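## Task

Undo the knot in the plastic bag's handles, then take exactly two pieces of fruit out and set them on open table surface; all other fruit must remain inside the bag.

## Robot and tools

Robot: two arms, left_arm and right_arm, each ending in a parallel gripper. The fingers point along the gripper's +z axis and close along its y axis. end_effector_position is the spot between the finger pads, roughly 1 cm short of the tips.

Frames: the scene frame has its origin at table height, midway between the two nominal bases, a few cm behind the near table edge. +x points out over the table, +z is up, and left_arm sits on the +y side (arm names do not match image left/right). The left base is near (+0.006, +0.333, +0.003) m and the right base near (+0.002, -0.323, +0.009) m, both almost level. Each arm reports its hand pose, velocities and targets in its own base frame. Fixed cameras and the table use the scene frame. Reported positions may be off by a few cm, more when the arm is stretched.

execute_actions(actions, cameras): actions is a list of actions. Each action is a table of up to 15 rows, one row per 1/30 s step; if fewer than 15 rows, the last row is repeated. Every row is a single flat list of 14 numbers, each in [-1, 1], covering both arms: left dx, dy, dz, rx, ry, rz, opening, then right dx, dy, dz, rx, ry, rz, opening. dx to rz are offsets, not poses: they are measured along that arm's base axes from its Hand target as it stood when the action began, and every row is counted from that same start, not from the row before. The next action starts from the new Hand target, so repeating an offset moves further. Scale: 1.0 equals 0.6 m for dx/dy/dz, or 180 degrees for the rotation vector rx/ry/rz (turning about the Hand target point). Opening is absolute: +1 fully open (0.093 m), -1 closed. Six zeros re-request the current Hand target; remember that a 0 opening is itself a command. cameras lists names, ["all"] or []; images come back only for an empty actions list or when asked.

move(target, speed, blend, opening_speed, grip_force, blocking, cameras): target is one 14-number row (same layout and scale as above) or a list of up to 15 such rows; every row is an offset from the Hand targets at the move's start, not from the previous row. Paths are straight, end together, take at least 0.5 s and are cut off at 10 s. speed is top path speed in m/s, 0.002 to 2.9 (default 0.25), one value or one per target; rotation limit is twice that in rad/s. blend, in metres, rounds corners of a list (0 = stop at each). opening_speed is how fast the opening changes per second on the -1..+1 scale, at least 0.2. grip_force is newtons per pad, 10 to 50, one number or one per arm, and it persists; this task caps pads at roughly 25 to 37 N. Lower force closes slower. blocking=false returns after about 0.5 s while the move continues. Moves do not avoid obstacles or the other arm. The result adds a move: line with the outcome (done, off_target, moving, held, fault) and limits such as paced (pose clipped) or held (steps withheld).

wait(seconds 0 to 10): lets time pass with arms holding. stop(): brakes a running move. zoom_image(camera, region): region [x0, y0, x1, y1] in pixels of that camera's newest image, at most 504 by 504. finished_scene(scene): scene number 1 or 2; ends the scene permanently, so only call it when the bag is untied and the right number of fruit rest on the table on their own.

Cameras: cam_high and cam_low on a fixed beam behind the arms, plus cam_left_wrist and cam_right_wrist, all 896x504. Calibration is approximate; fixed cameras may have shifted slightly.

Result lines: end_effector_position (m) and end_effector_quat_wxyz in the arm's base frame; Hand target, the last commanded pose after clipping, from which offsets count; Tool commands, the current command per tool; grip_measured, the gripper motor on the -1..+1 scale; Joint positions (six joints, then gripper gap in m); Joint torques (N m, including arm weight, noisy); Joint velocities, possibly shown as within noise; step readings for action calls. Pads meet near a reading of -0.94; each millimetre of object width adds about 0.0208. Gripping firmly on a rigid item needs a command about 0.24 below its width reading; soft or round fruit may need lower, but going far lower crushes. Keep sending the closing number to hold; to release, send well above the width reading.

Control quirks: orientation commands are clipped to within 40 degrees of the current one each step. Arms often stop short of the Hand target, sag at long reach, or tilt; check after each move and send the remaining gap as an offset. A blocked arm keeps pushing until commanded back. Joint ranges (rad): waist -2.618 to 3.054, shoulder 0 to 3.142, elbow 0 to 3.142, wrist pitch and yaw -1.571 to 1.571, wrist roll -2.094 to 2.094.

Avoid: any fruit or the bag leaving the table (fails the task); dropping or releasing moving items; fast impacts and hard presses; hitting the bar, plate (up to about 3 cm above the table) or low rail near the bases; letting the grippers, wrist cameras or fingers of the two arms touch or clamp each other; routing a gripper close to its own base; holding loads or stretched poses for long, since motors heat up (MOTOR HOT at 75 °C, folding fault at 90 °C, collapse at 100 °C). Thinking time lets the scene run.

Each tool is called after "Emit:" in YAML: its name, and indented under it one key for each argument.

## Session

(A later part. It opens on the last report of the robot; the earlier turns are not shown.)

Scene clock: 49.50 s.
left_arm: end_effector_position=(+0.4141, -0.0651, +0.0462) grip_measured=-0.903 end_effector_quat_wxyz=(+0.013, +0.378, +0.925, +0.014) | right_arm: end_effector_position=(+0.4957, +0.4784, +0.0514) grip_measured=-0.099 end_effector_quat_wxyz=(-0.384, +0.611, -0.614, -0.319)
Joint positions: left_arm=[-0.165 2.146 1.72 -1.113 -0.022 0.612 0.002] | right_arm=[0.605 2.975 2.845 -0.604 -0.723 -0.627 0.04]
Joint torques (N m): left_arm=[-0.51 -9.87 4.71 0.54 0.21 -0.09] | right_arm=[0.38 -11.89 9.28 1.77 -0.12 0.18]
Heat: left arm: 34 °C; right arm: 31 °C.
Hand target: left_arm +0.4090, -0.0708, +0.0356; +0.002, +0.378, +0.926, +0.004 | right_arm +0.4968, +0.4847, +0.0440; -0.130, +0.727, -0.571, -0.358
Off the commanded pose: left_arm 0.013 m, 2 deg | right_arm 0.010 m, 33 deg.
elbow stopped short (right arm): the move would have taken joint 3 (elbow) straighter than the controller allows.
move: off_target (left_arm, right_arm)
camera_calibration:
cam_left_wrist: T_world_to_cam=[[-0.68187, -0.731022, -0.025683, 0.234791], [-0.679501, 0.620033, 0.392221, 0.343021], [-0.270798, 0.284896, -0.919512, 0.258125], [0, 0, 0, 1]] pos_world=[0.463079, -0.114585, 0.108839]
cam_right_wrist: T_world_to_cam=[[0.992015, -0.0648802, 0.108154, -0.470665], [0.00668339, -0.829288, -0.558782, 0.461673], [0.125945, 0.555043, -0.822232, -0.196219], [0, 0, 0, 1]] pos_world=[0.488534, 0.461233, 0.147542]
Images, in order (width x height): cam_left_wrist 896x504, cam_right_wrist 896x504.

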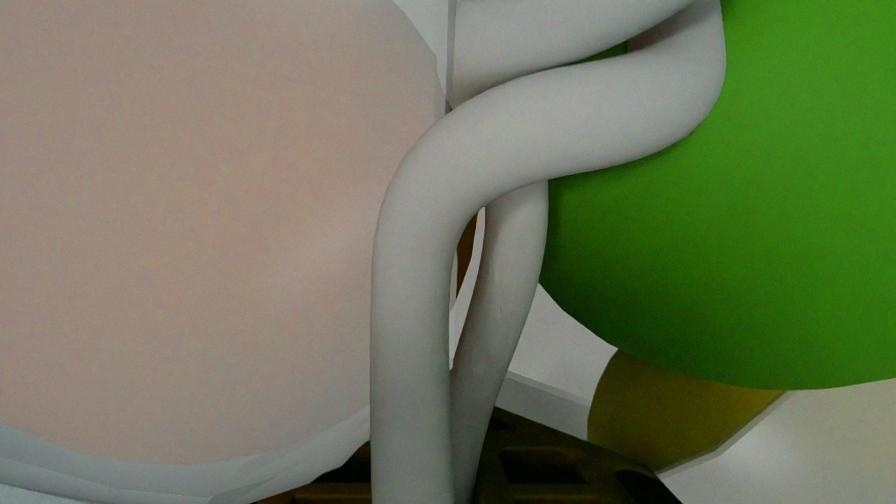

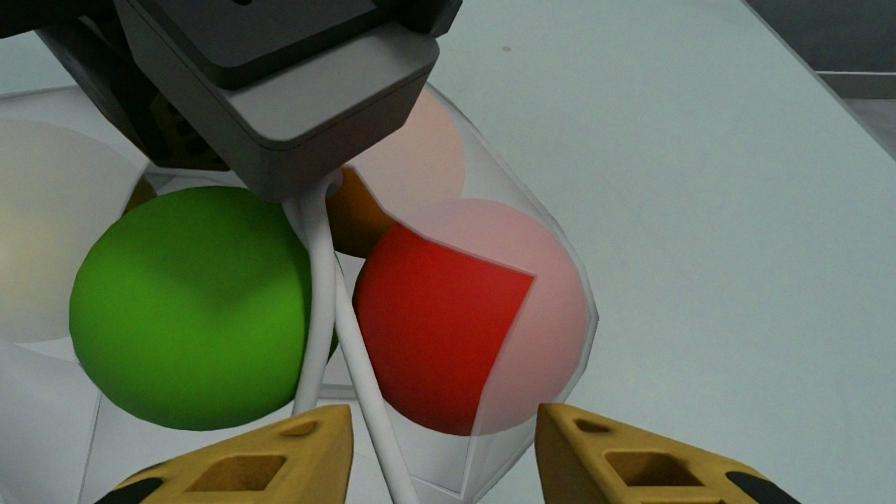

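Emit:
move:
  target:
    - [0,0,0,0,0,0,-1,-0.022,0,-0.04,0,0,0,-0.1]
    - [0,0,0,0,0,0,-1,-0.022,0,-0.04,0,0,0,-1]
  cameras: ["cam_right_wrist"]

Scene clock: 52.13 s.
left_arm: end_effector_position=(+0.4141, -0.0651, +0.0462) grip_measured=-0.903 end_effector_quat_wxyz=(+0.013, +0.378, +0.925, +0.014) | right_arm: end_effector_position=(+0.4906, +0.4787, +0.0331) grip_measured=-0.985 end_effector_quat_wxyz=(-0.372, +0.620, -0.613, -0.317)
Joint positions: left_arm=[-0.165 2.146 1.72 -1.113 -0.022 0.612 0.002] | right_arm=[0.61 2.999 2.845 -0.617 -0.723 -0.656 0]
Joint torques (N m): left_arm=[-0.5 -9.87 4.75 0.54 0.21 -0.08] | right_arm=[0.88 -11.67 9.31 1.38 -0.22 -0.03]
Heat: left arm: 34 °C; right arm: 32 °C.
Hand target: left_arm +0.4090, -0.0708, +0.0356; +0.002, +0.378, +0.926, +0.004 | right_arm +0.4836, +0.4847, +0.0201; -0.130, +0.727, -0.571, -0.358
Off the commanded pose: left_arm 0.013 m, 2 deg | right_arm 0.016 m, 31 deg.
elbow stopped short (right arm): the move would have taken joint 3 (elbow) straighter than the controller allows.
move: off_target (left_arm, right_arm); target 2's new opening was sent with right_arm's hand 0.016 m and 31 deg from that target
camera_calibration:
cam_right_wrist: T_world_to_cam=[[0.993776, -0.0434765, 0.102566, -0.474515], [0.0188111, -0.841986, -0.539171, 0.451226], [0.109801, 0.537744, -0.835928, -0.194034], [0, 0, 0, 1]] pos_world=[0.484378, 0.463637, 0.129759]
Images, in order (width x height): cam_right_wrist 896x504.

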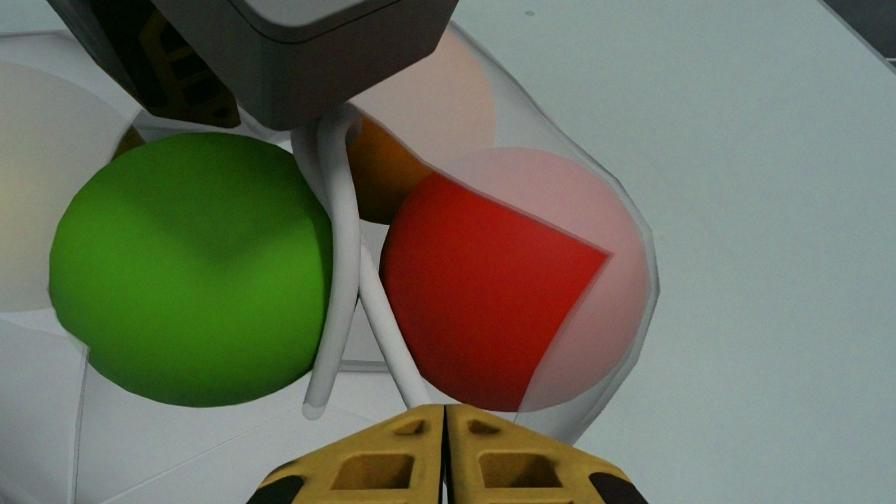

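Emit:
zoom_image:
  camera: "cam_right_wrist"
  region: [240, 260, 520, 470]

Scaled by 1.800 from the camera's 896x504 image, which has a finer 1280x720 frame.

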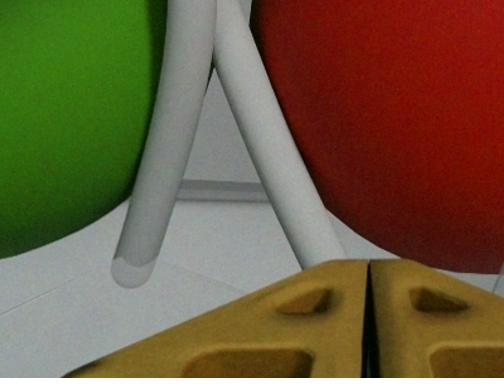

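Emit:
move:
  target:
    - [0,0,0,0,0,0,-1,0,-0.1,0.12,0,0,0,0]
    - [0,0.05,0.08,0,0,0,-1,0,-0.1,0.12,0,0,0,0]
  speed: 0.12
  cameras: ["cam_right_wrist","cam_left_wrist","cam_low"]

Emit:
zoom_image:
  camera: "cam_low"
  region: [380, 220, 540, 370]

Scene clock: 58.73 s.
left_arm: end_effector_position=(+0.4060, -0.0382, +0.0661) grip_measured=-0.903 end_effector_quat_wxyz=(-0.016, +0.373, +0.928, +0.006) | right_arm: end_effector_position=(+0.4828, +0.4206, +0.0503) grip_measured=-0.001 end_effector_quat_wxyz=(-0.305, +0.638, -0.630, -0.322)
Joint positions: left_arm=[-0.102 2.146 1.8 -1.252 -0.02 0.663 0.002] | right_arm=[0.532 2.916 2.845 -0.939 -0.773 -0.818 0.045]
Joint torques (N m): left_arm=[0.23 -13.34 8.03 0.17 0.2 0.12] | right_arm=[0.02 -18.47 8.94 1.1 -0.39 -0.01]
Heat: left arm: 35 °C; right arm: 35 °C.
Hand target: left_arm +0.4091, -0.0408, +0.0836; +0.002, +0.378, +0.926, +0.004 | right_arm +0.4836, +0.4247, +0.0922; -0.130, +0.727, -0.571, -0.358
Off the commanded pose: left_arm 0.018 m, 2 deg | right_arm 0.042 m, 24 deg.
elbow stopped short (right arm): the move would have taken joint 3 (elbow) straighter than the controller allows.
move: off_target (left_arm, right_arm)
camera_calibration:
cam_left_wrist: T_world_to_cam=[[-0.673595, -0.739023, 0.0106998, 0.243426], [-0.661962, 0.60967, 0.436016, 0.302584], [-0.328749, 0.286616, -0.899875, 0.288898], [0, 0, 0, 1]] pos_world=[0.459244, -0.0873815, 0.125436]
cam_right_wrist: T_world_to_cam=[[0.999838, 0.00847524, 0.0158757, -0.491483], [0.0147617, -0.890823, -0.454111, 0.429972], [0.0102938, 0.454272, -0.890804, -0.0617024], [0, 0, 0, 1]] pos_world=[0.485691, 0.415224, 0.148093]
Images, in order (width x height): cam_low 896x504, cam_left_wrist 896x504, cam_right_wrist 896x504.

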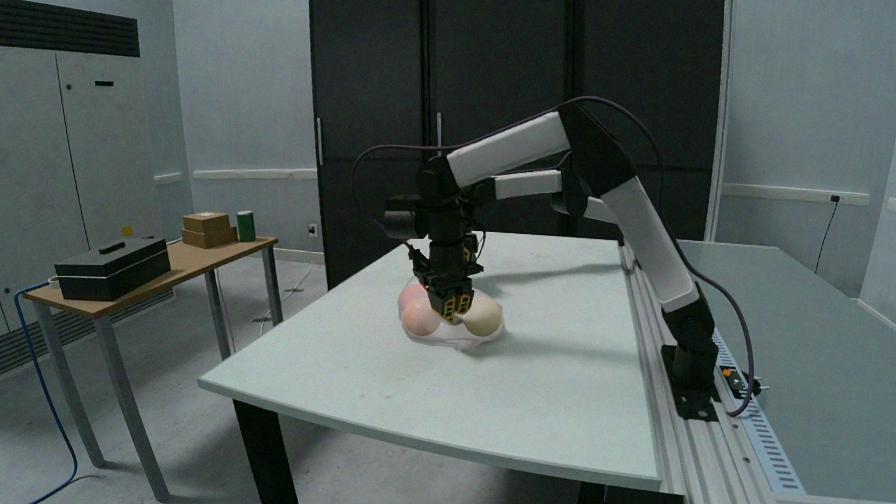

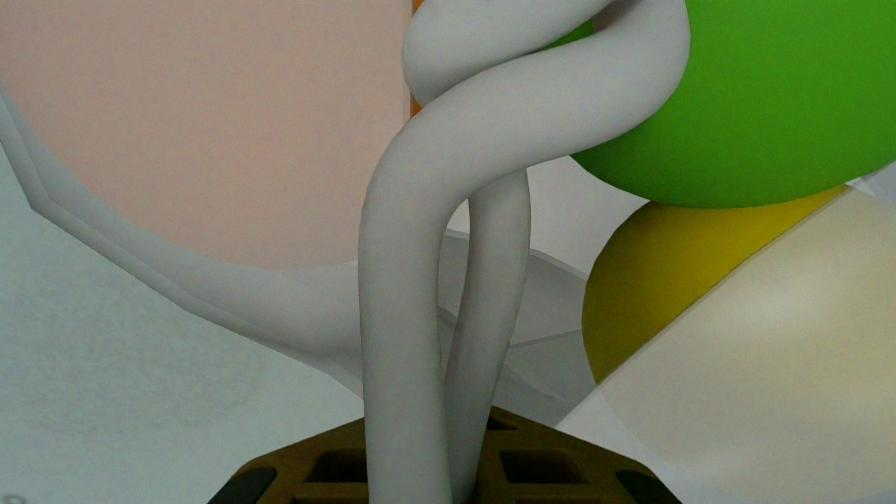

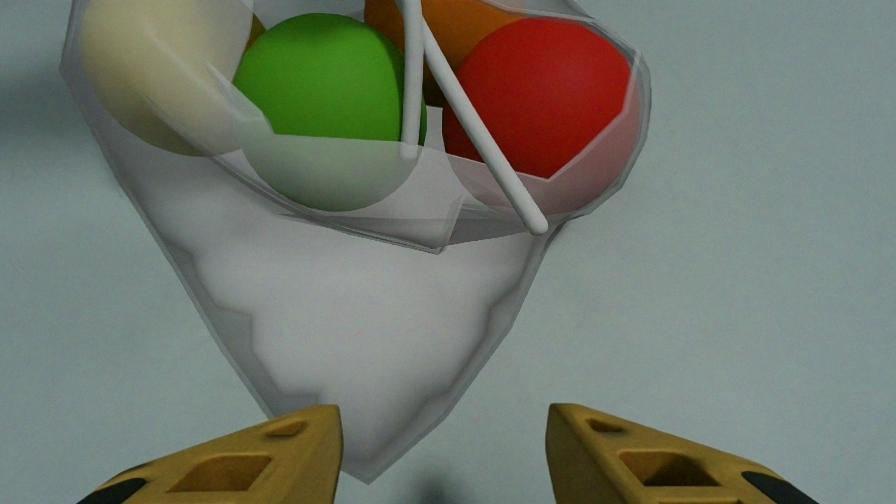

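Scaled by 3.150 from the camera's 896x504 image, which has a finer 1280x720 frame.

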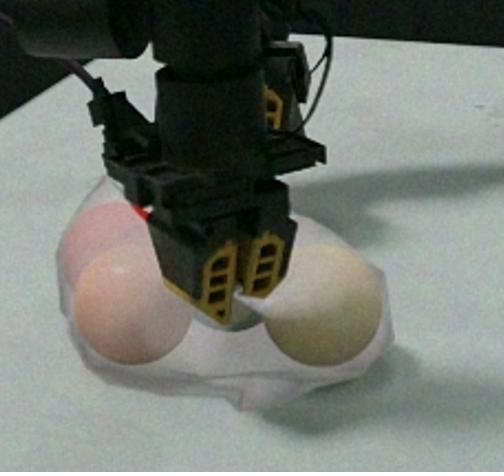

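Emit:
move:
  target:
    - [0,0,0,0,0,0,-1,0.029,0.08,-0.03,0,0,0,-0.1]
    - [0,0,0,0,0,0,-1,0.029,0.12,-0.125,0,0,0,-0.1]
  speed: 0.15
  cameras: ["cam_right_wrist"]

Scene clock: 64.50 s.
left_arm: end_effector_position=(+0.4058, -0.0382, +0.0661) grip_measured=-0.903 end_effector_quat_wxyz=(-0.016, +0.373, +0.928, +0.006) | right_arm: end_effector_position=(+0.5024, +0.4883, +0.0257) grip_measured=-0.099 end_effector_quat_wxyz=(-0.399, +0.603, -0.618, -0.308)
Joint positions: left_arm=[-0.102 2.146 1.8 -1.253 -0.02 0.663 0.002] | right_arm=[0.619 3.033 2.845 -0.498 -0.685 -0.594 0.04]
Joint torques (N m): left_arm=[0.17 -13.31 8.05 0.18 0.2 0.13] | right_arm=[0.87 -11.97 9.36 1.82 -0.02 0.11]
Heat: left arm: 37 °C; right arm: 37 °C.
Hand target: left_arm +0.4090, -0.0408, +0.0836; +0.002, +0.378, +0.926, +0.004 | right_arm +0.5009, +0.4968, +0.0171; -0.130, +0.727, -0.571, -0.358
Off the commanded pose: left_arm 0.018 m, 2 deg | right_arm 0.012 m, 35 deg.
elbow stopped short (right arm): the move would have taken joint 3 (elbow) straighter than the controller allows.
move: off_target (left_arm, right_arm)
camera_calibration:
cam_right_wrist: T_world_to_cam=[[0.986603, -0.0979089, 0.130491, -0.455612], [-0.00676232, -0.823738, -0.56693, 0.459722], [0.162998, 0.558453, -0.813365, -0.244193], [0, 0, 0, 1]] pos_world=[0.49242, 0.470452, 0.121466]
Images, in order (width x height): cam_right_wrist 896x504.

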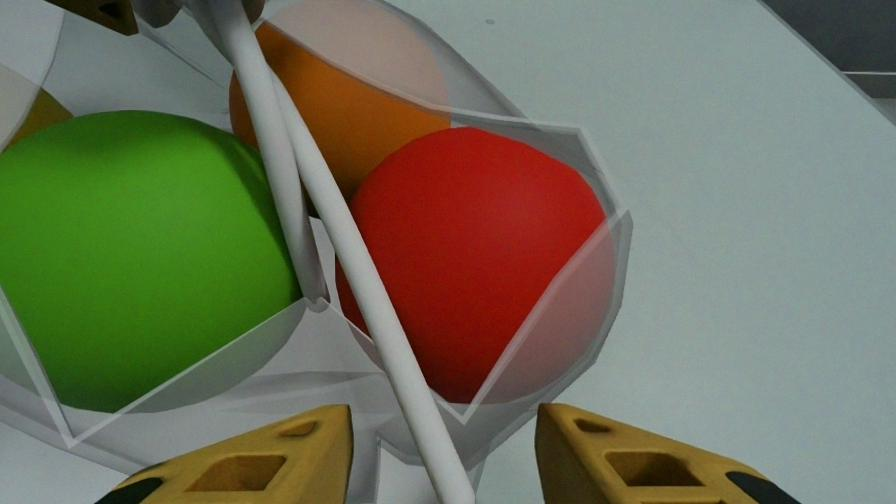

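Emit:
move:
  target: [0,0,0,0,0,0,-1,0,0,0,0,0,0,-1]
  cameras: ["cam_right_wrist"]

Scene clock: 65.43 s.
left_arm: end_effector_position=(+0.4058, -0.0382, +0.0661) grip_measured=-0.903 end_effector_quat_wxyz=(-0.016, +0.373, +0.928, +0.006) | right_arm: end_effector_position=(+0.5026, +0.4884, +0.0259) grip_measured=-0.961 end_effector_quat_wxyz=(-0.400, +0.603, -0.618, -0.309)
Joint positions: left_arm=[-0.102 2.146 1.8 -1.253 -0.02 0.663 0.002] | right_arm=[0.619 3.033 2.845 -0.497 -0.685 -0.592 0]
Joint torques (N m): left_arm=[0.18 -13.35 8.05 0.19 0.21 0.12] | right_arm=[0.79 -11.84 9.37 1.82 -0.09 0.12]
Heat: left arm: 37 °C; right arm: 37 °C.
Hand target: left_arm +0.4090, -0.0408, +0.0836; +0.002, +0.378, +0.926, +0.004 | right_arm +0.5009, +0.4968, +0.0171; -0.130, +0.727, -0.571, -0.358
Off the commanded pose: left_arm 0.018 m, 2 deg | right_arm 0.012 m, 35 deg.
elbow stopped short (right arm): the move would have taken joint 3 (elbow) straighter than the controller allows.
move: off_target (left_arm, right_arm)
camera_calibration:
cam_right_wrist: T_world_to_cam=[[0.986484, -0.0990698, 0.130516, -0.455222], [-0.00758051, -0.823263, -0.56761, 0.460177], [0.163682, 0.558948, -0.812887, -0.244746], [0, 0, 0, 1]] pos_world=[0.492619, 0.470548, 0.121665]
Images, in order (width x height): cam_right_wrist 896x504.

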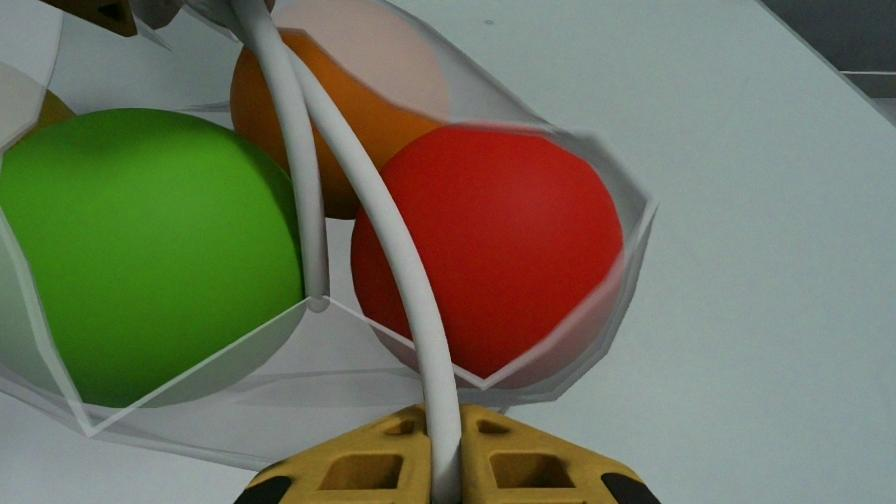

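Emit:
move:
  target:
    - [0,0.075,0.03,0,0,0,-1,-0.06,0.07,0.06,0,0,0,-1]
    - [0,0.13,0.05,0,0,0,-1,-0.09,0.12,0.06,0,0,0,-1]
  speed: 0.12
  cameras: ["cam_right_wrist","cam_left_wrist"]

Scene clock: 71.77 s.
left_arm: end_effector_position=(+0.4074, +0.0370, +0.0970) grip_measured=-0.903 end_effector_quat_wxyz=(-0.014, +0.375, +0.927, +0.002) | right_arm: end_effector_position=(+0.4484, +0.5579, +0.0365) grip_measured=-0.961 end_effector_quat_wxyz=(-0.398, +0.592, -0.616, -0.336)
Joint positions: left_arm=[0.084 2.141 1.915 -1.368 -0.016 0.854 0.002] | right_arm=[0.757 3.033 2.845 -0.409 -0.619 -0.439 0]
Joint torques (N m): left_arm=[0.55 -13.07 8.21 0.17 0.17 0.13] | right_arm=[0.76 -14.98 9.48 1.95 -0.06 0.12]
Heat: left arm: 39 °C; right arm: 38 °C.
Hand target: left_arm +0.4091, +0.0372, +0.1136; +0.002, +0.379, +0.926, +0.004 | right_arm +0.4471, +0.5687, +0.0531; -0.130, +0.727, -0.571, -0.358
Off the commanded pose: left_arm 0.017 m, 2 deg | right_arm 0.020 m, 35 deg.
elbow stopped short (right arm): the move would have taken joint 3 (elbow) straighter than the controller allows.
move: off_target (left_arm, right_arm)
camera_calibration:
cam_left_wrist: T_world_to_cam=[[-0.676854, -0.735925, 0.0168219, 0.30027], [-0.659577, 0.616464, 0.430036, 0.243625], [-0.326845, 0.279977, -0.902655, 0.2953], [0, 0, 0, 1]] pos_world=[0.460445, -0.0118867, 0.156735]
cam_right_wrist: T_world_to_cam=[[0.992131, -0.0909847, 0.0860119, -0.401555], [-0.0211648, -0.798956, -0.601017, 0.516798], [0.123403, 0.594467, -0.794595, -0.268441], [0, 0, 0, 1]] pos_world=[0.442459, 0.535942, 0.131841]
Images, in order (width x height): cam_left_wrist 896x504, cam_right_wrist 896x504.

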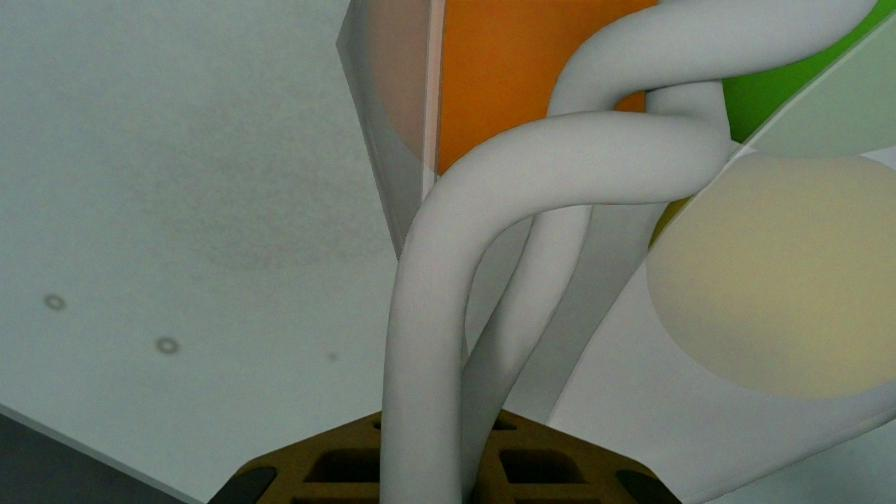

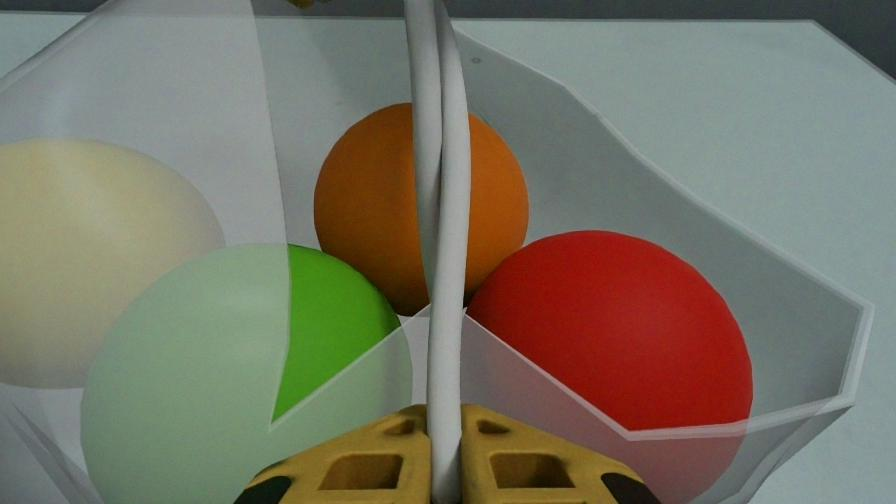

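Emit:
move:
  target: [0,0.08,0.05,0,0,0,-1,0,0.07,0.03,0,0,0,-1]
  speed: 0.12
  cameras: ["cam_right_wrist","cam_left_wrist"]

Scene clock: 75.60 s.
left_arm: end_effector_position=(+0.4078, +0.0843, +0.1431) grip_measured=-0.903 end_effector_quat_wxyz=(+0.003, +0.375, +0.927, +0.010) | right_arm: end_effector_position=(+0.4487, +0.6029, +0.0827) grip_measured=-0.961 end_effector_quat_wxyz=(+0.498, -0.533, +0.601, +0.327)
Joint positions: left_arm=[0.199 2.155 2.121 -1.521 -0.012 0.969 0.002] | right_arm=[0.833 3.033 2.845 -0.139 -0.451 -0.292 0]
Joint torques (N m): left_arm=[0.57 -9.84 8.39 0.26 0.15 0.13] | right_arm=[0.59 -11.79 9.69 2.14 0.14 0.15]
Heat: left arm: 39 °C; right arm: 39 °C.
Hand target: left_arm +0.4090, +0.0852, +0.1436; +0.002, +0.378, +0.926, +0.004 | right_arm +0.4471, +0.6107, +0.0711; +0.197, -0.702, +0.584, +0.357
Off the commanded pose: left_arm 0.002 m, 1 deg | right_arm 0.014 m, 48 deg; orientation clipped.
elbow stopped short (right arm): the move would have taken joint 3 (elbow) straighter than the controller allows.
move: off_target (right_arm); limits=paced
camera_calibration:
cam_left_wrist: T_world_to_cam=[[-0.677264, -0.735673, -0.00990917, 0.338513], [-0.675139, 0.616071, 0.405764, 0.204657], [-0.292405, 0.281499, -0.913924, 0.311323], [0, 0, 0, 1]] pos_world=[0.458467, 0.0353141, 0.204838]
cam_right_wrist: T_world_to_cam=[[0.956946, -0.239699, 0.163705, -0.30269], [-0.0469435, -0.684356, -0.727635, 0.533368], [0.286446, 0.688622, -0.666144, -0.399095], [0, 0, 0, 1]] pos_world=[0.429016, 0.567285, 0.171794]
Images, in order (width x height): cam_left_wrist 896x504, cam_right_wrist 896x504.

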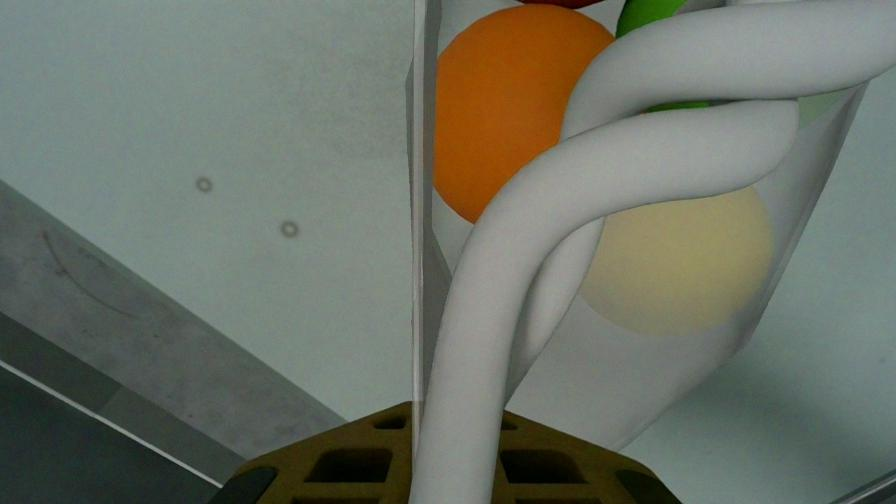

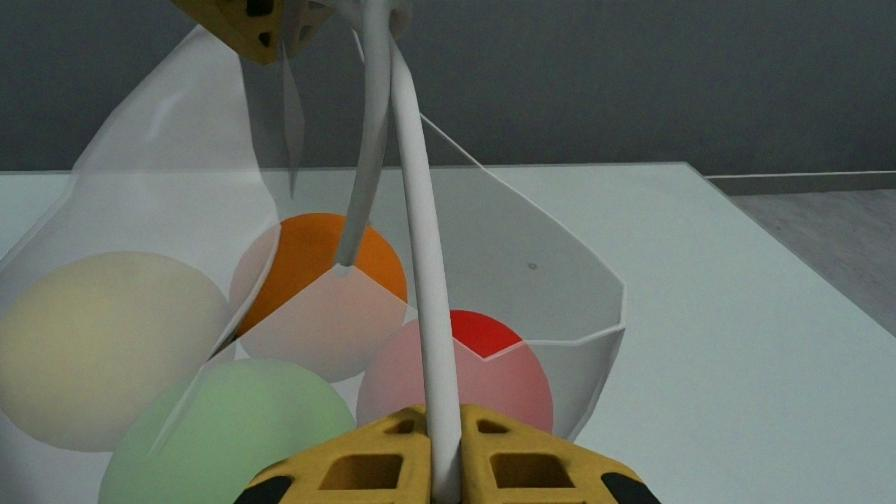

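Emit:
move:
  target:
    - [0,0,0,0,0,0,-1,0,0,0,0,0,0,0.3]
    - [0,0.02,0.03,0,0,0,-1,0,-0.3,0.1,0,0,0,0.3]
    - [0,0.16,0.07,0,0,0,-1,0,-0.3,0.12,0,0,0,0.3]
  speed: 0.14
  cameras: ["cam_right_wrist","cam_left_wrist","cam_low"]

Emit:
zoom_image:
  camera: "cam_low"
  region: [380, 220, 540, 370]

Scene clock: 83.80 s.
left_arm: end_effector_position=(+0.4066, +0.1817, +0.1845) grip_measured=-0.903 end_effector_quat_wxyz=(+0.053, +0.371, +0.925, +0.061) | right_arm: end_effector_position=(+0.4486, +0.4264, +0.0999) grip_measured=+0.299 end_effector_quat_wxyz=(-0.282, +0.647, -0.620, -0.342)
Joint positions: left_arm=[0.417 2.186 2.33 -1.553 -0.009 1.181 0.002] | right_arm=[0.564 2.81 2.838 -1.084 -0.8 -0.828 0.06]
Joint torques (N m): left_arm=[0.1 -10.1 8.29 0.57 0.14 0.08] | right_arm=[0.28 -17.94 9.37 1.06 -0.4 0.13]
Heat: left arm: 39 °C; right arm: 43 °C.
Hand target: left_arm +0.4091, +0.1811, +0.1857; +0.002, +0.379, +0.926, +0.004 | right_arm +0.4470, +0.4307, +0.1431; -0.197, +0.702, -0.584, -0.357
Off the commanded pose: left_arm 0.003 m, 9 deg | right_arm 0.043 m, 12 deg.
elbow stopped short (right arm): the move would have taken joint 3 (elbow) straighter than the controller allows.
joint sent to its limit (left arm) — joint 4 (wrist pitch), lower limit. The joint targets are off in orientation, not in position.
move: off_target (left_arm, right_arm); limits=paced
camera_calibration:
cam_left_wrist: T_world_to_cam=[[-0.662792, -0.735382, -0.141134, 0.427991], [-0.728563, 0.589792, 0.348341, 0.164208], [-0.172924, 0.333703, -0.926682, 0.26563], [0, 0, 0, 1]] pos_world=[0.449239, 0.129247, 0.249359]
cam_right_wrist: T_world_to_cam=[[0.997808, 0.0601657, -0.0275459, -0.474885], [0.0412406, -0.890971, -0.452183, 0.446175], [-0.0517485, 0.450056, -0.8915, 0.00990912], [0, 0, 0, 1]] pos_world=[0.455956, 0.421641, 0.197506]
Images, in order (width x height): cam_low 896x504, cam_left_wrist 896x504, cam_right_wrist 896x504.

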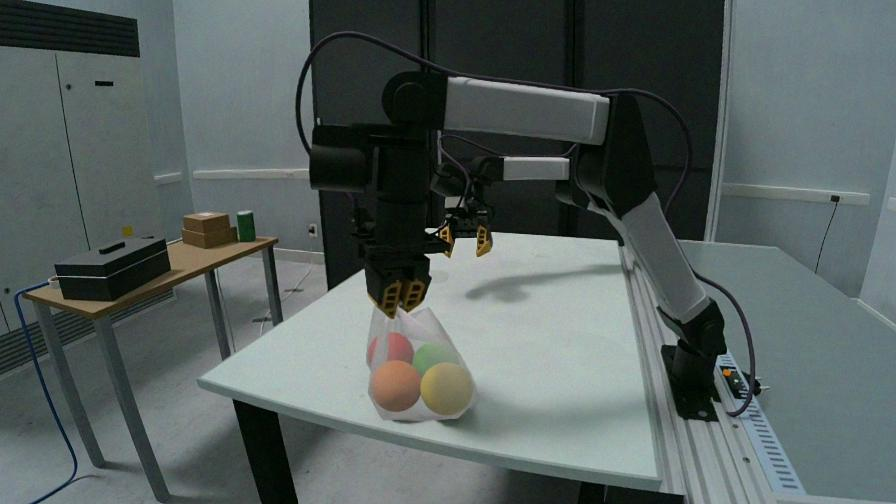

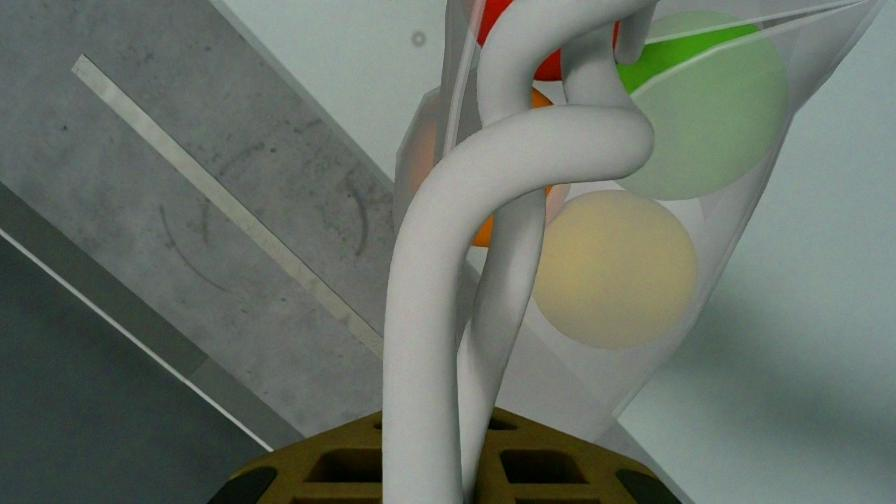

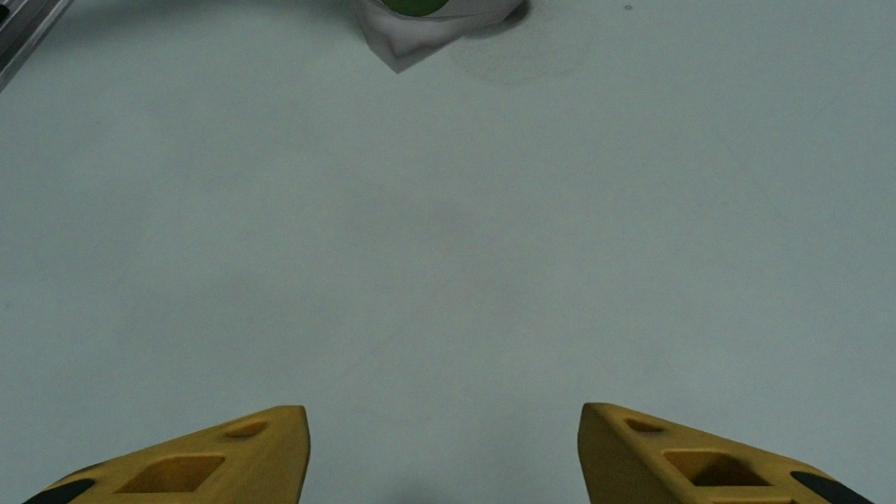

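Scaled by 3.150 from the camera's 896x504 image, which has a finer 1280x720 frame.

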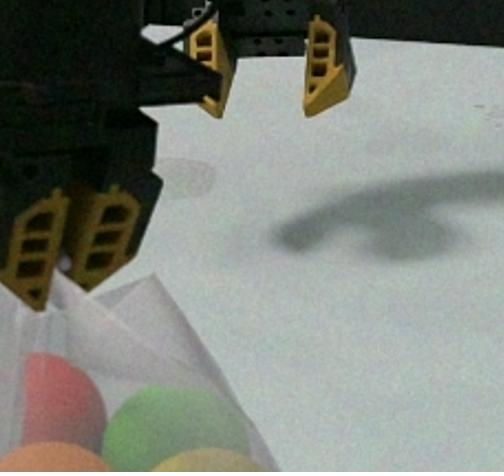

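Emit:
move:
  target:
    - [0,-0.1,0.06,0,0,0,-1,0,-0.15,0.05,0,0,0,0.3]
    - [0,-0.15,0.13,0,0,0,-1,0,-0.15,0.05,0,0,0,0.3]
  speed: 0.12
  cameras: ["cam_high","cam_left_wrist","cam_low"]

Emit:
zoom_image:
  camera: "cam_low"
  region: [340, 220, 540, 430]

Scene clock: 87.70 s.
left_arm: end_effector_position=(+0.4142, +0.0975, +0.2435) grip_measured=-0.903 end_effector_quat_wxyz=(+0.116, +0.376, +0.915, +0.088) | right_arm: end_effector_position=(+0.4511, +0.3372, +0.1375) grip_measured=+0.299 end_effector_quat_wxyz=(-0.258, +0.656, -0.622, -0.341)
Joint positions: left_arm=[0.228 2.028 2.307 -1.557 -0.009 1.008 0.002] | right_arm=[0.416 2.711 2.842 -1.407 -0.845 -1.075 0.06]
Joint torques (N m): left_arm=[-0.65 -13.14 6.8 0.9 0.09 -0.11] | right_arm=[0.34 -16.92 8.47 0.69 -0.45 0]
Heat: left arm: 40 °C; right arm: 46 °C.
Hand target: left_arm +0.4090, +0.0912, +0.2637; +0.002, +0.378, +0.926, +0.004 | right_arm +0.4470, +0.3407, +0.1731; -0.197, +0.702, -0.584, -0.357
Off the commanded pose: left_arm 0.022 m, 16 deg | right_arm 0.036 m, 10 deg.
elbow stopped short (right arm): the move would have taken joint 3 (elbow) straighter than the controller allows.
joint sent to its limit (left arm) — joint 4 (wrist pitch), lower limit. The joint targets are off in orientation, not in position.
move: off_target (left_arm, right_arm)
camera_calibration:
cam_left_wrist: T_world_to_cam=[[-0.652479, -0.720488, -0.23488, 0.396588], [-0.75687, 0.604175, 0.249238, 0.23332], [-0.0376642, 0.340396, -0.939527, 0.296197], [0, 0, 0, 1]] pos_world=[0.446514, 0.0439457, 0.313284]
Images, in order (width x height): cam_high 896x504, cam_low 896x504, cam_left_wrist 896x504.

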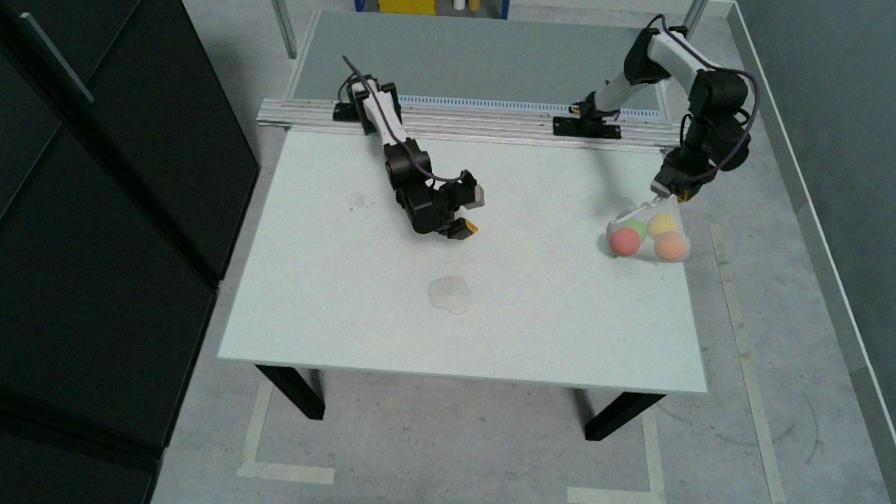

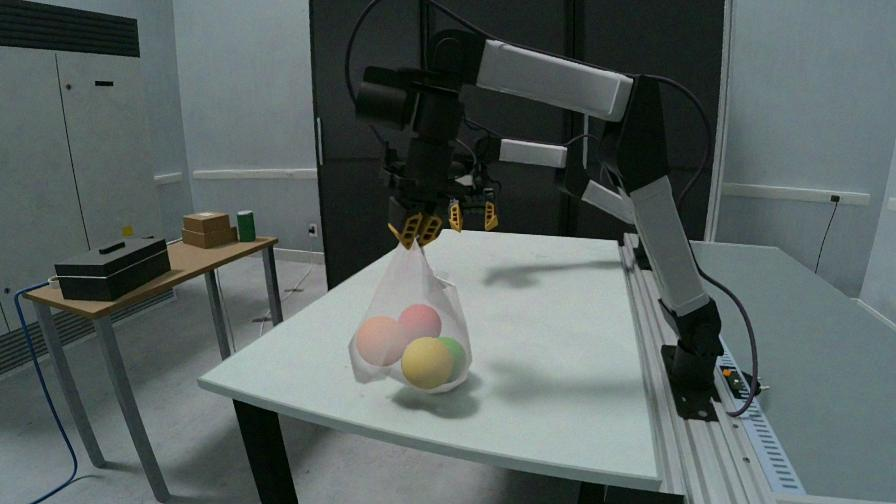

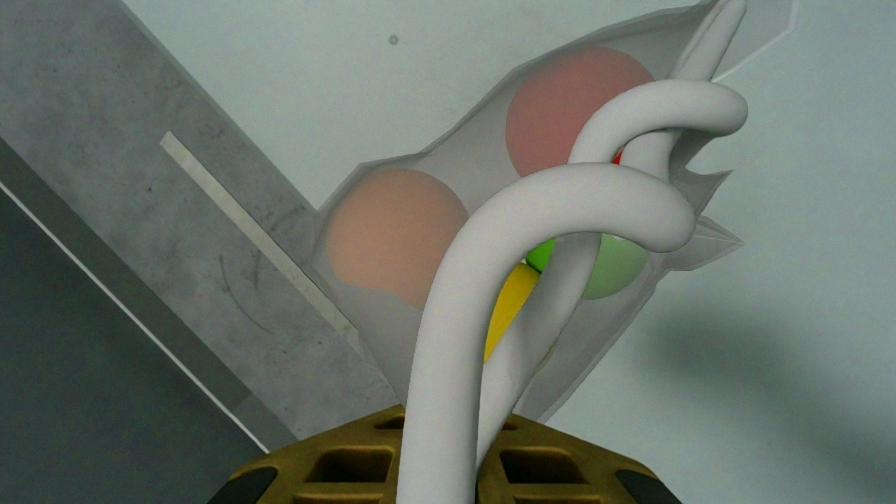

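Scaled by 2.400 from the camera's 896x504 image, which has a finer 1280x720 frame.

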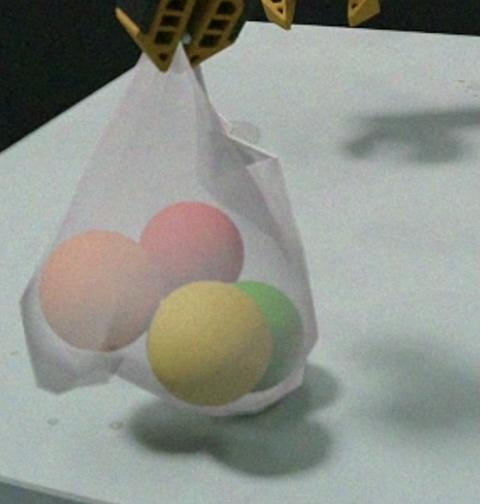

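Emit:
move:
  target:
    - [0,-0.45,0.02,0,0,0,-1,-0.1,-0.5,0.1,0,0,0,0.3]
    - [0,-0.47,-0.18,0,0,0,-1,-0.1,-0.5,0.1,0,0,0,0.3]
  speed: 0.18
  cameras: ["cam_left_wrist","cam_right_wrist","cam_low"]

Emit:
zoom_image:
  camera: "cam_low"
  region: [340, 180, 540, 390]

Scene clock: 92.17 s.
left_arm: end_effector_position=(+0.4137, -0.1830, +0.1658) grip_measured=-0.903 end_effector_quat_wxyz=(+0.061, +0.376, +0.924, +0.011) | right_arm: end_effector_position=(+0.3951, +0.0366, +0.2236) grip_measured=+0.299 end_effector_quat_wxyz=(-0.334, +0.639, -0.660, -0.211)
Joint positions: left_arm=[-0.426 2.254 2.372 -1.567 -0.026 0.349 0.002] | right_arm=[-0.221 1.996 1.995 -1.551 -0.812 -1.753 0.06]
Joint torques (N m): left_arm=[-0.9 -10.65 4.67 0.7 0.19 -0.09] | right_arm=[0.59 -11.34 5.2 0.17 -0.3 -0.02]
Heat: left arm: 40 °C; right arm: 46 °C.
Hand target: left_arm +0.4091, -0.1908, +0.1556; +0.002, +0.378, +0.926, +0.004 | right_arm +0.3870, +0.0407, +0.2330; -0.197, +0.702, -0.584, -0.357
Off the commanded pose: left_arm 0.014 m, 7 deg | right_arm 0.013 m, 26 deg.
joint sent to its limit (left arm) — joint 4 (wrist pitch), lower limit. The joint targets are off in orientation, not in position.
joint sent to its limit (right arm) — joint 4 (wrist pitch), lower limit. The joint targets are off in orientation, not in position.
move: off_target (left_arm, right_arm)
camera_calibration:
cam_left_wrist: T_world_to_cam=[[-0.677536, -0.733586, -0.0528778, 0.153758], [-0.710377, 0.634084, 0.305454, 0.398619], [-0.190548, 0.24452, -0.950737, 0.366214], [0, 0, 0, 1]] pos_world=[0.457127, -0.229509, 0.234544]
cam_right_wrist: T_world_to_cam=[[0.978222, -0.100712, 0.181491, -0.427706], [-0.0334371, -0.939437, -0.341086, 0.163337], [0.204851, 0.327589, -0.922346, 0.202869], [0, 0, 0, 1]] pos_world=[0.382295, 0.0439125, 0.320452]
Images, in order (width x height): cam_low 896x504, cam_left_wrist 896x504, cam_right_wrist 896x504.

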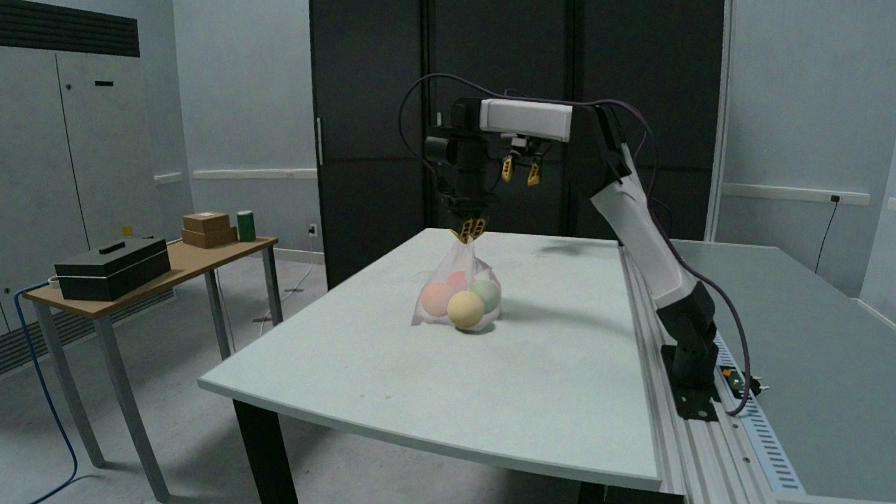

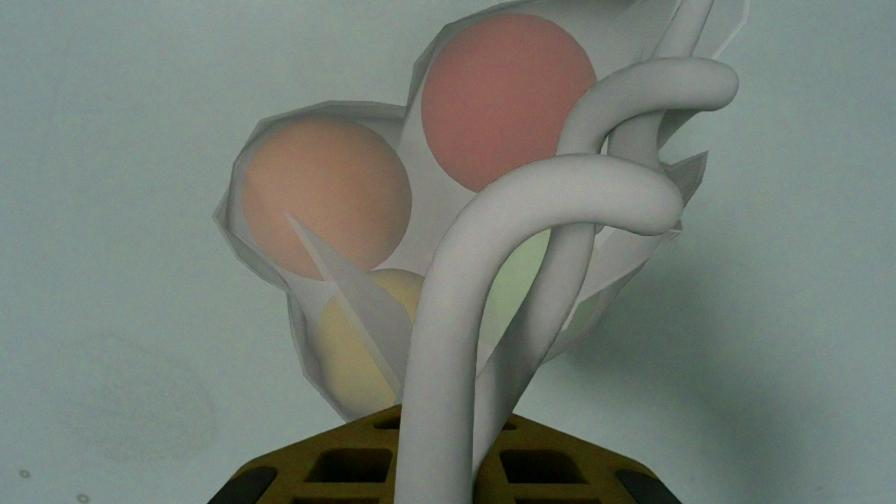

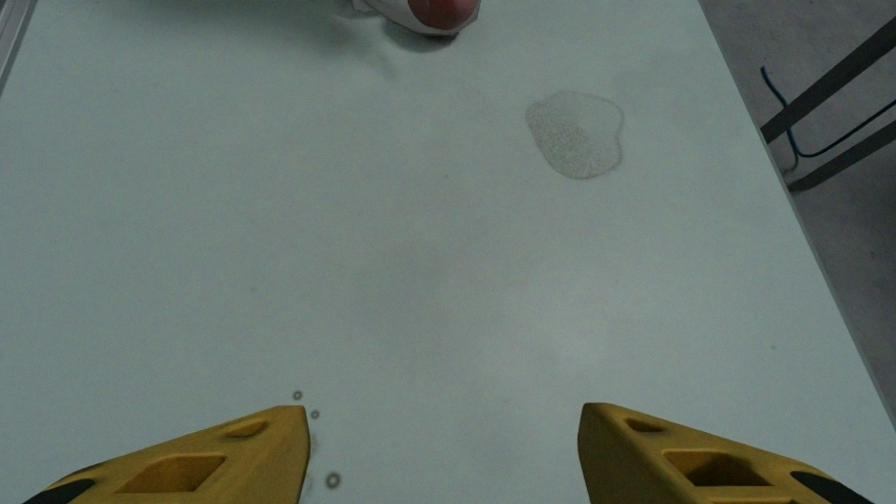

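Scaled by 2.400 from the camera's 896x504 image, which has a finer 1280x720 frame.

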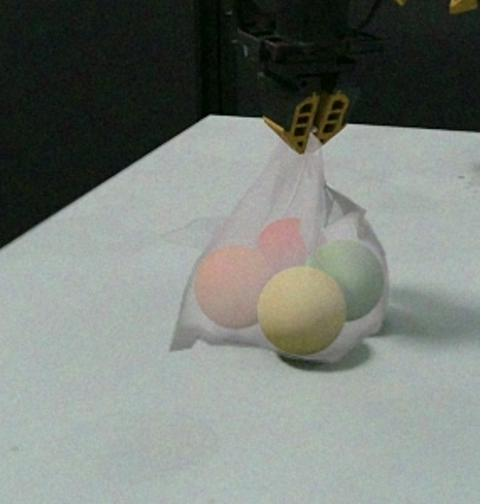

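Emit:
zoom_image:
  camera: "cam_left_wrist"
  region: [380, 0, 780, 440]

Scaled by 1.145 from the camera's 896x504 image, which has a finer 1280x720 frame.

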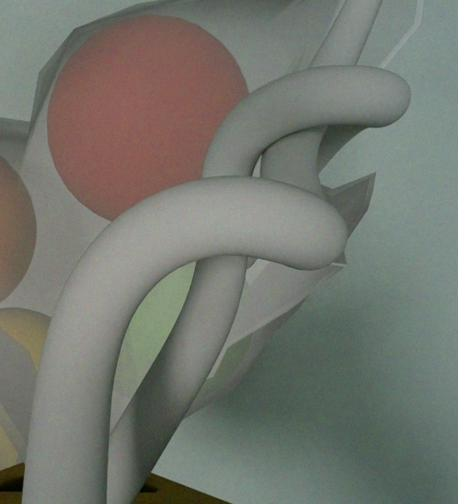

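Emit:
move:
  target:
    - [0,-0.02,-0.14,0,0,0,-1,0,0,0,0,0,0,0.3]
    - [0,-0.02,-0.14,0,0,0,0,0,0,0,0,0,0,0.3]
    - [0,0,0.08,0,0,0,0.3,0,0,0,0,0,0,0.3]
    - [-0.04,-0.06,0.17,0,0,-0.25,0.3,0,0,0,0,0,0,0.3]
  speed: 0.2
  opening_speed: 1
  cameras: ["cam_left_wrist","cam_right_wrist"]

Emit:
zoom_image:
  camera: "cam_left_wrist"
  region: [260, 0, 660, 340]

Scene clock: 100.57 s.
left_arm: end_effector_position=(+0.3924, -0.2238, +0.2383) grip_measured=+0.298 end_effector_quat_wxyz=(+0.155, +0.686, +0.710, +0.042) | right_arm: end_effector_position=(+0.3951, +0.0366, +0.2236) grip_measured=+0.299 end_effector_quat_wxyz=(-0.334, +0.639, -0.660, -0.211)
Joint positions: left_arm=[-0.52 2.126 2.429 -1.552 -0.005 1.017 0.06] | right_arm=[-0.221 1.996 1.995 -1.551 -0.812 -1.753 0.06]
Joint torques (N m): left_arm=[-0.85 -13.04 7.71 0.9 0.09 0.12] | right_arm=[0.64 -11.38 5.19 0.19 -0.3 -0.02]
Heat: left arm: 41 °C; right arm: 45 °C.
Hand target: left_arm +0.3850, -0.2268, +0.2577; +0.003, +0.704, +0.710, +0.003 | right_arm +0.3870, +0.0407, +0.2330; -0.197, +0.702, -0.584, -0.357
Off the commanded pose: left_arm 0.021 m, 18 deg | right_arm 0.013 m, 26 deg.
joint sent to its limit (left arm) — joint 4 (wrist pitch), lower limit. The joint targets are off in orientation, not in position.
joint sent to its limit (right arm) — joint 4 (wrist pitch), lower limit. The joint targets are off in orientation, not in position.
move: off_target (left_arm, right_arm); target 2's new opening was sent with left_arm's hand 0.012 m and 1 deg from that target; target 3's new opening was sent with left_arm's hand 0.009 m and 12 deg from that target
camera_calibration:
cam_left_wrist: T_world_to_cam=[[-0.963108, -0.0795281, -0.257095, 0.420243], [-0.141095, 0.962727, 0.230755, 0.255186], [0.229161, 0.258517, -0.938432, 0.276561], [0, 0, 0, 1]] pos_world=[0.377368, -0.283749, 0.308691]
cam_right_wrist: T_world_to_cam=[[0.978222, -0.100712, 0.181491, -0.427706], [-0.0334371, -0.939437, -0.341086, 0.163337], [0.204851, 0.327589, -0.922346, 0.202869], [0, 0, 0, 1]] pos_world=[0.382295, 0.0439125, 0.320452]
Images, in order (width x height): cam_left_wrist 896x504, cam_right_wrist 896x504.

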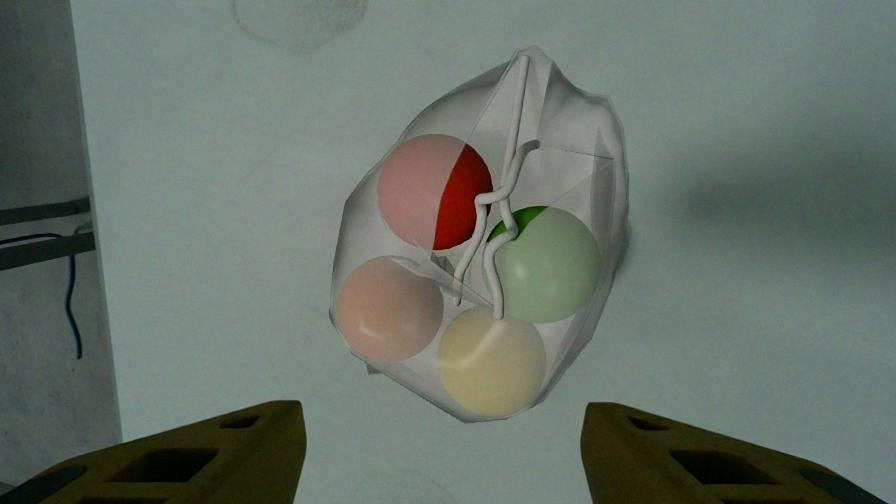

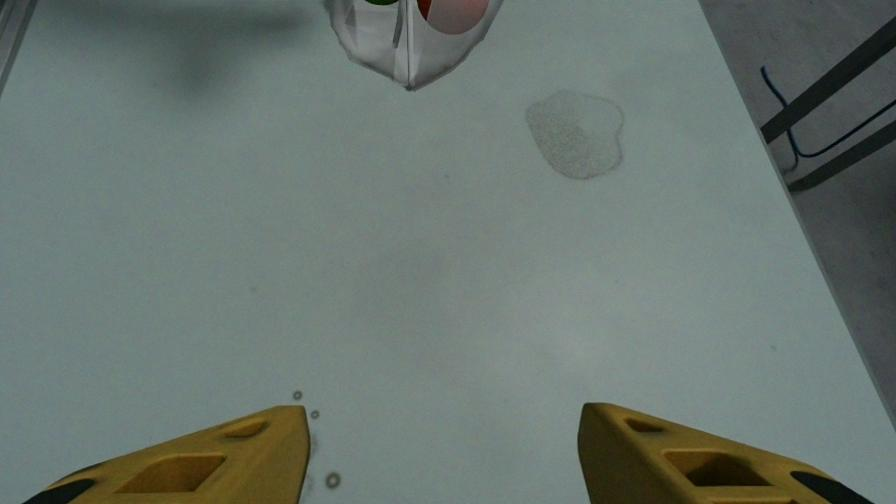

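Scaled by 1.260 from the camera's 896x504 image, which has a finer 1280x720 frame.

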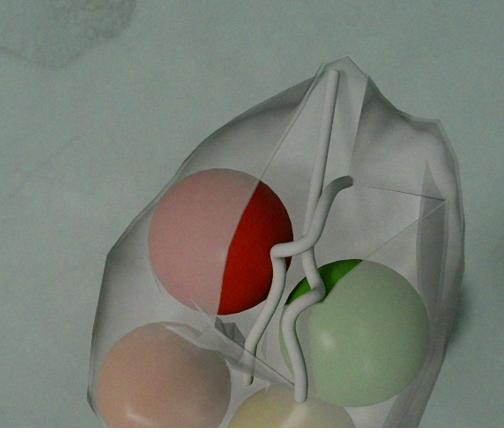

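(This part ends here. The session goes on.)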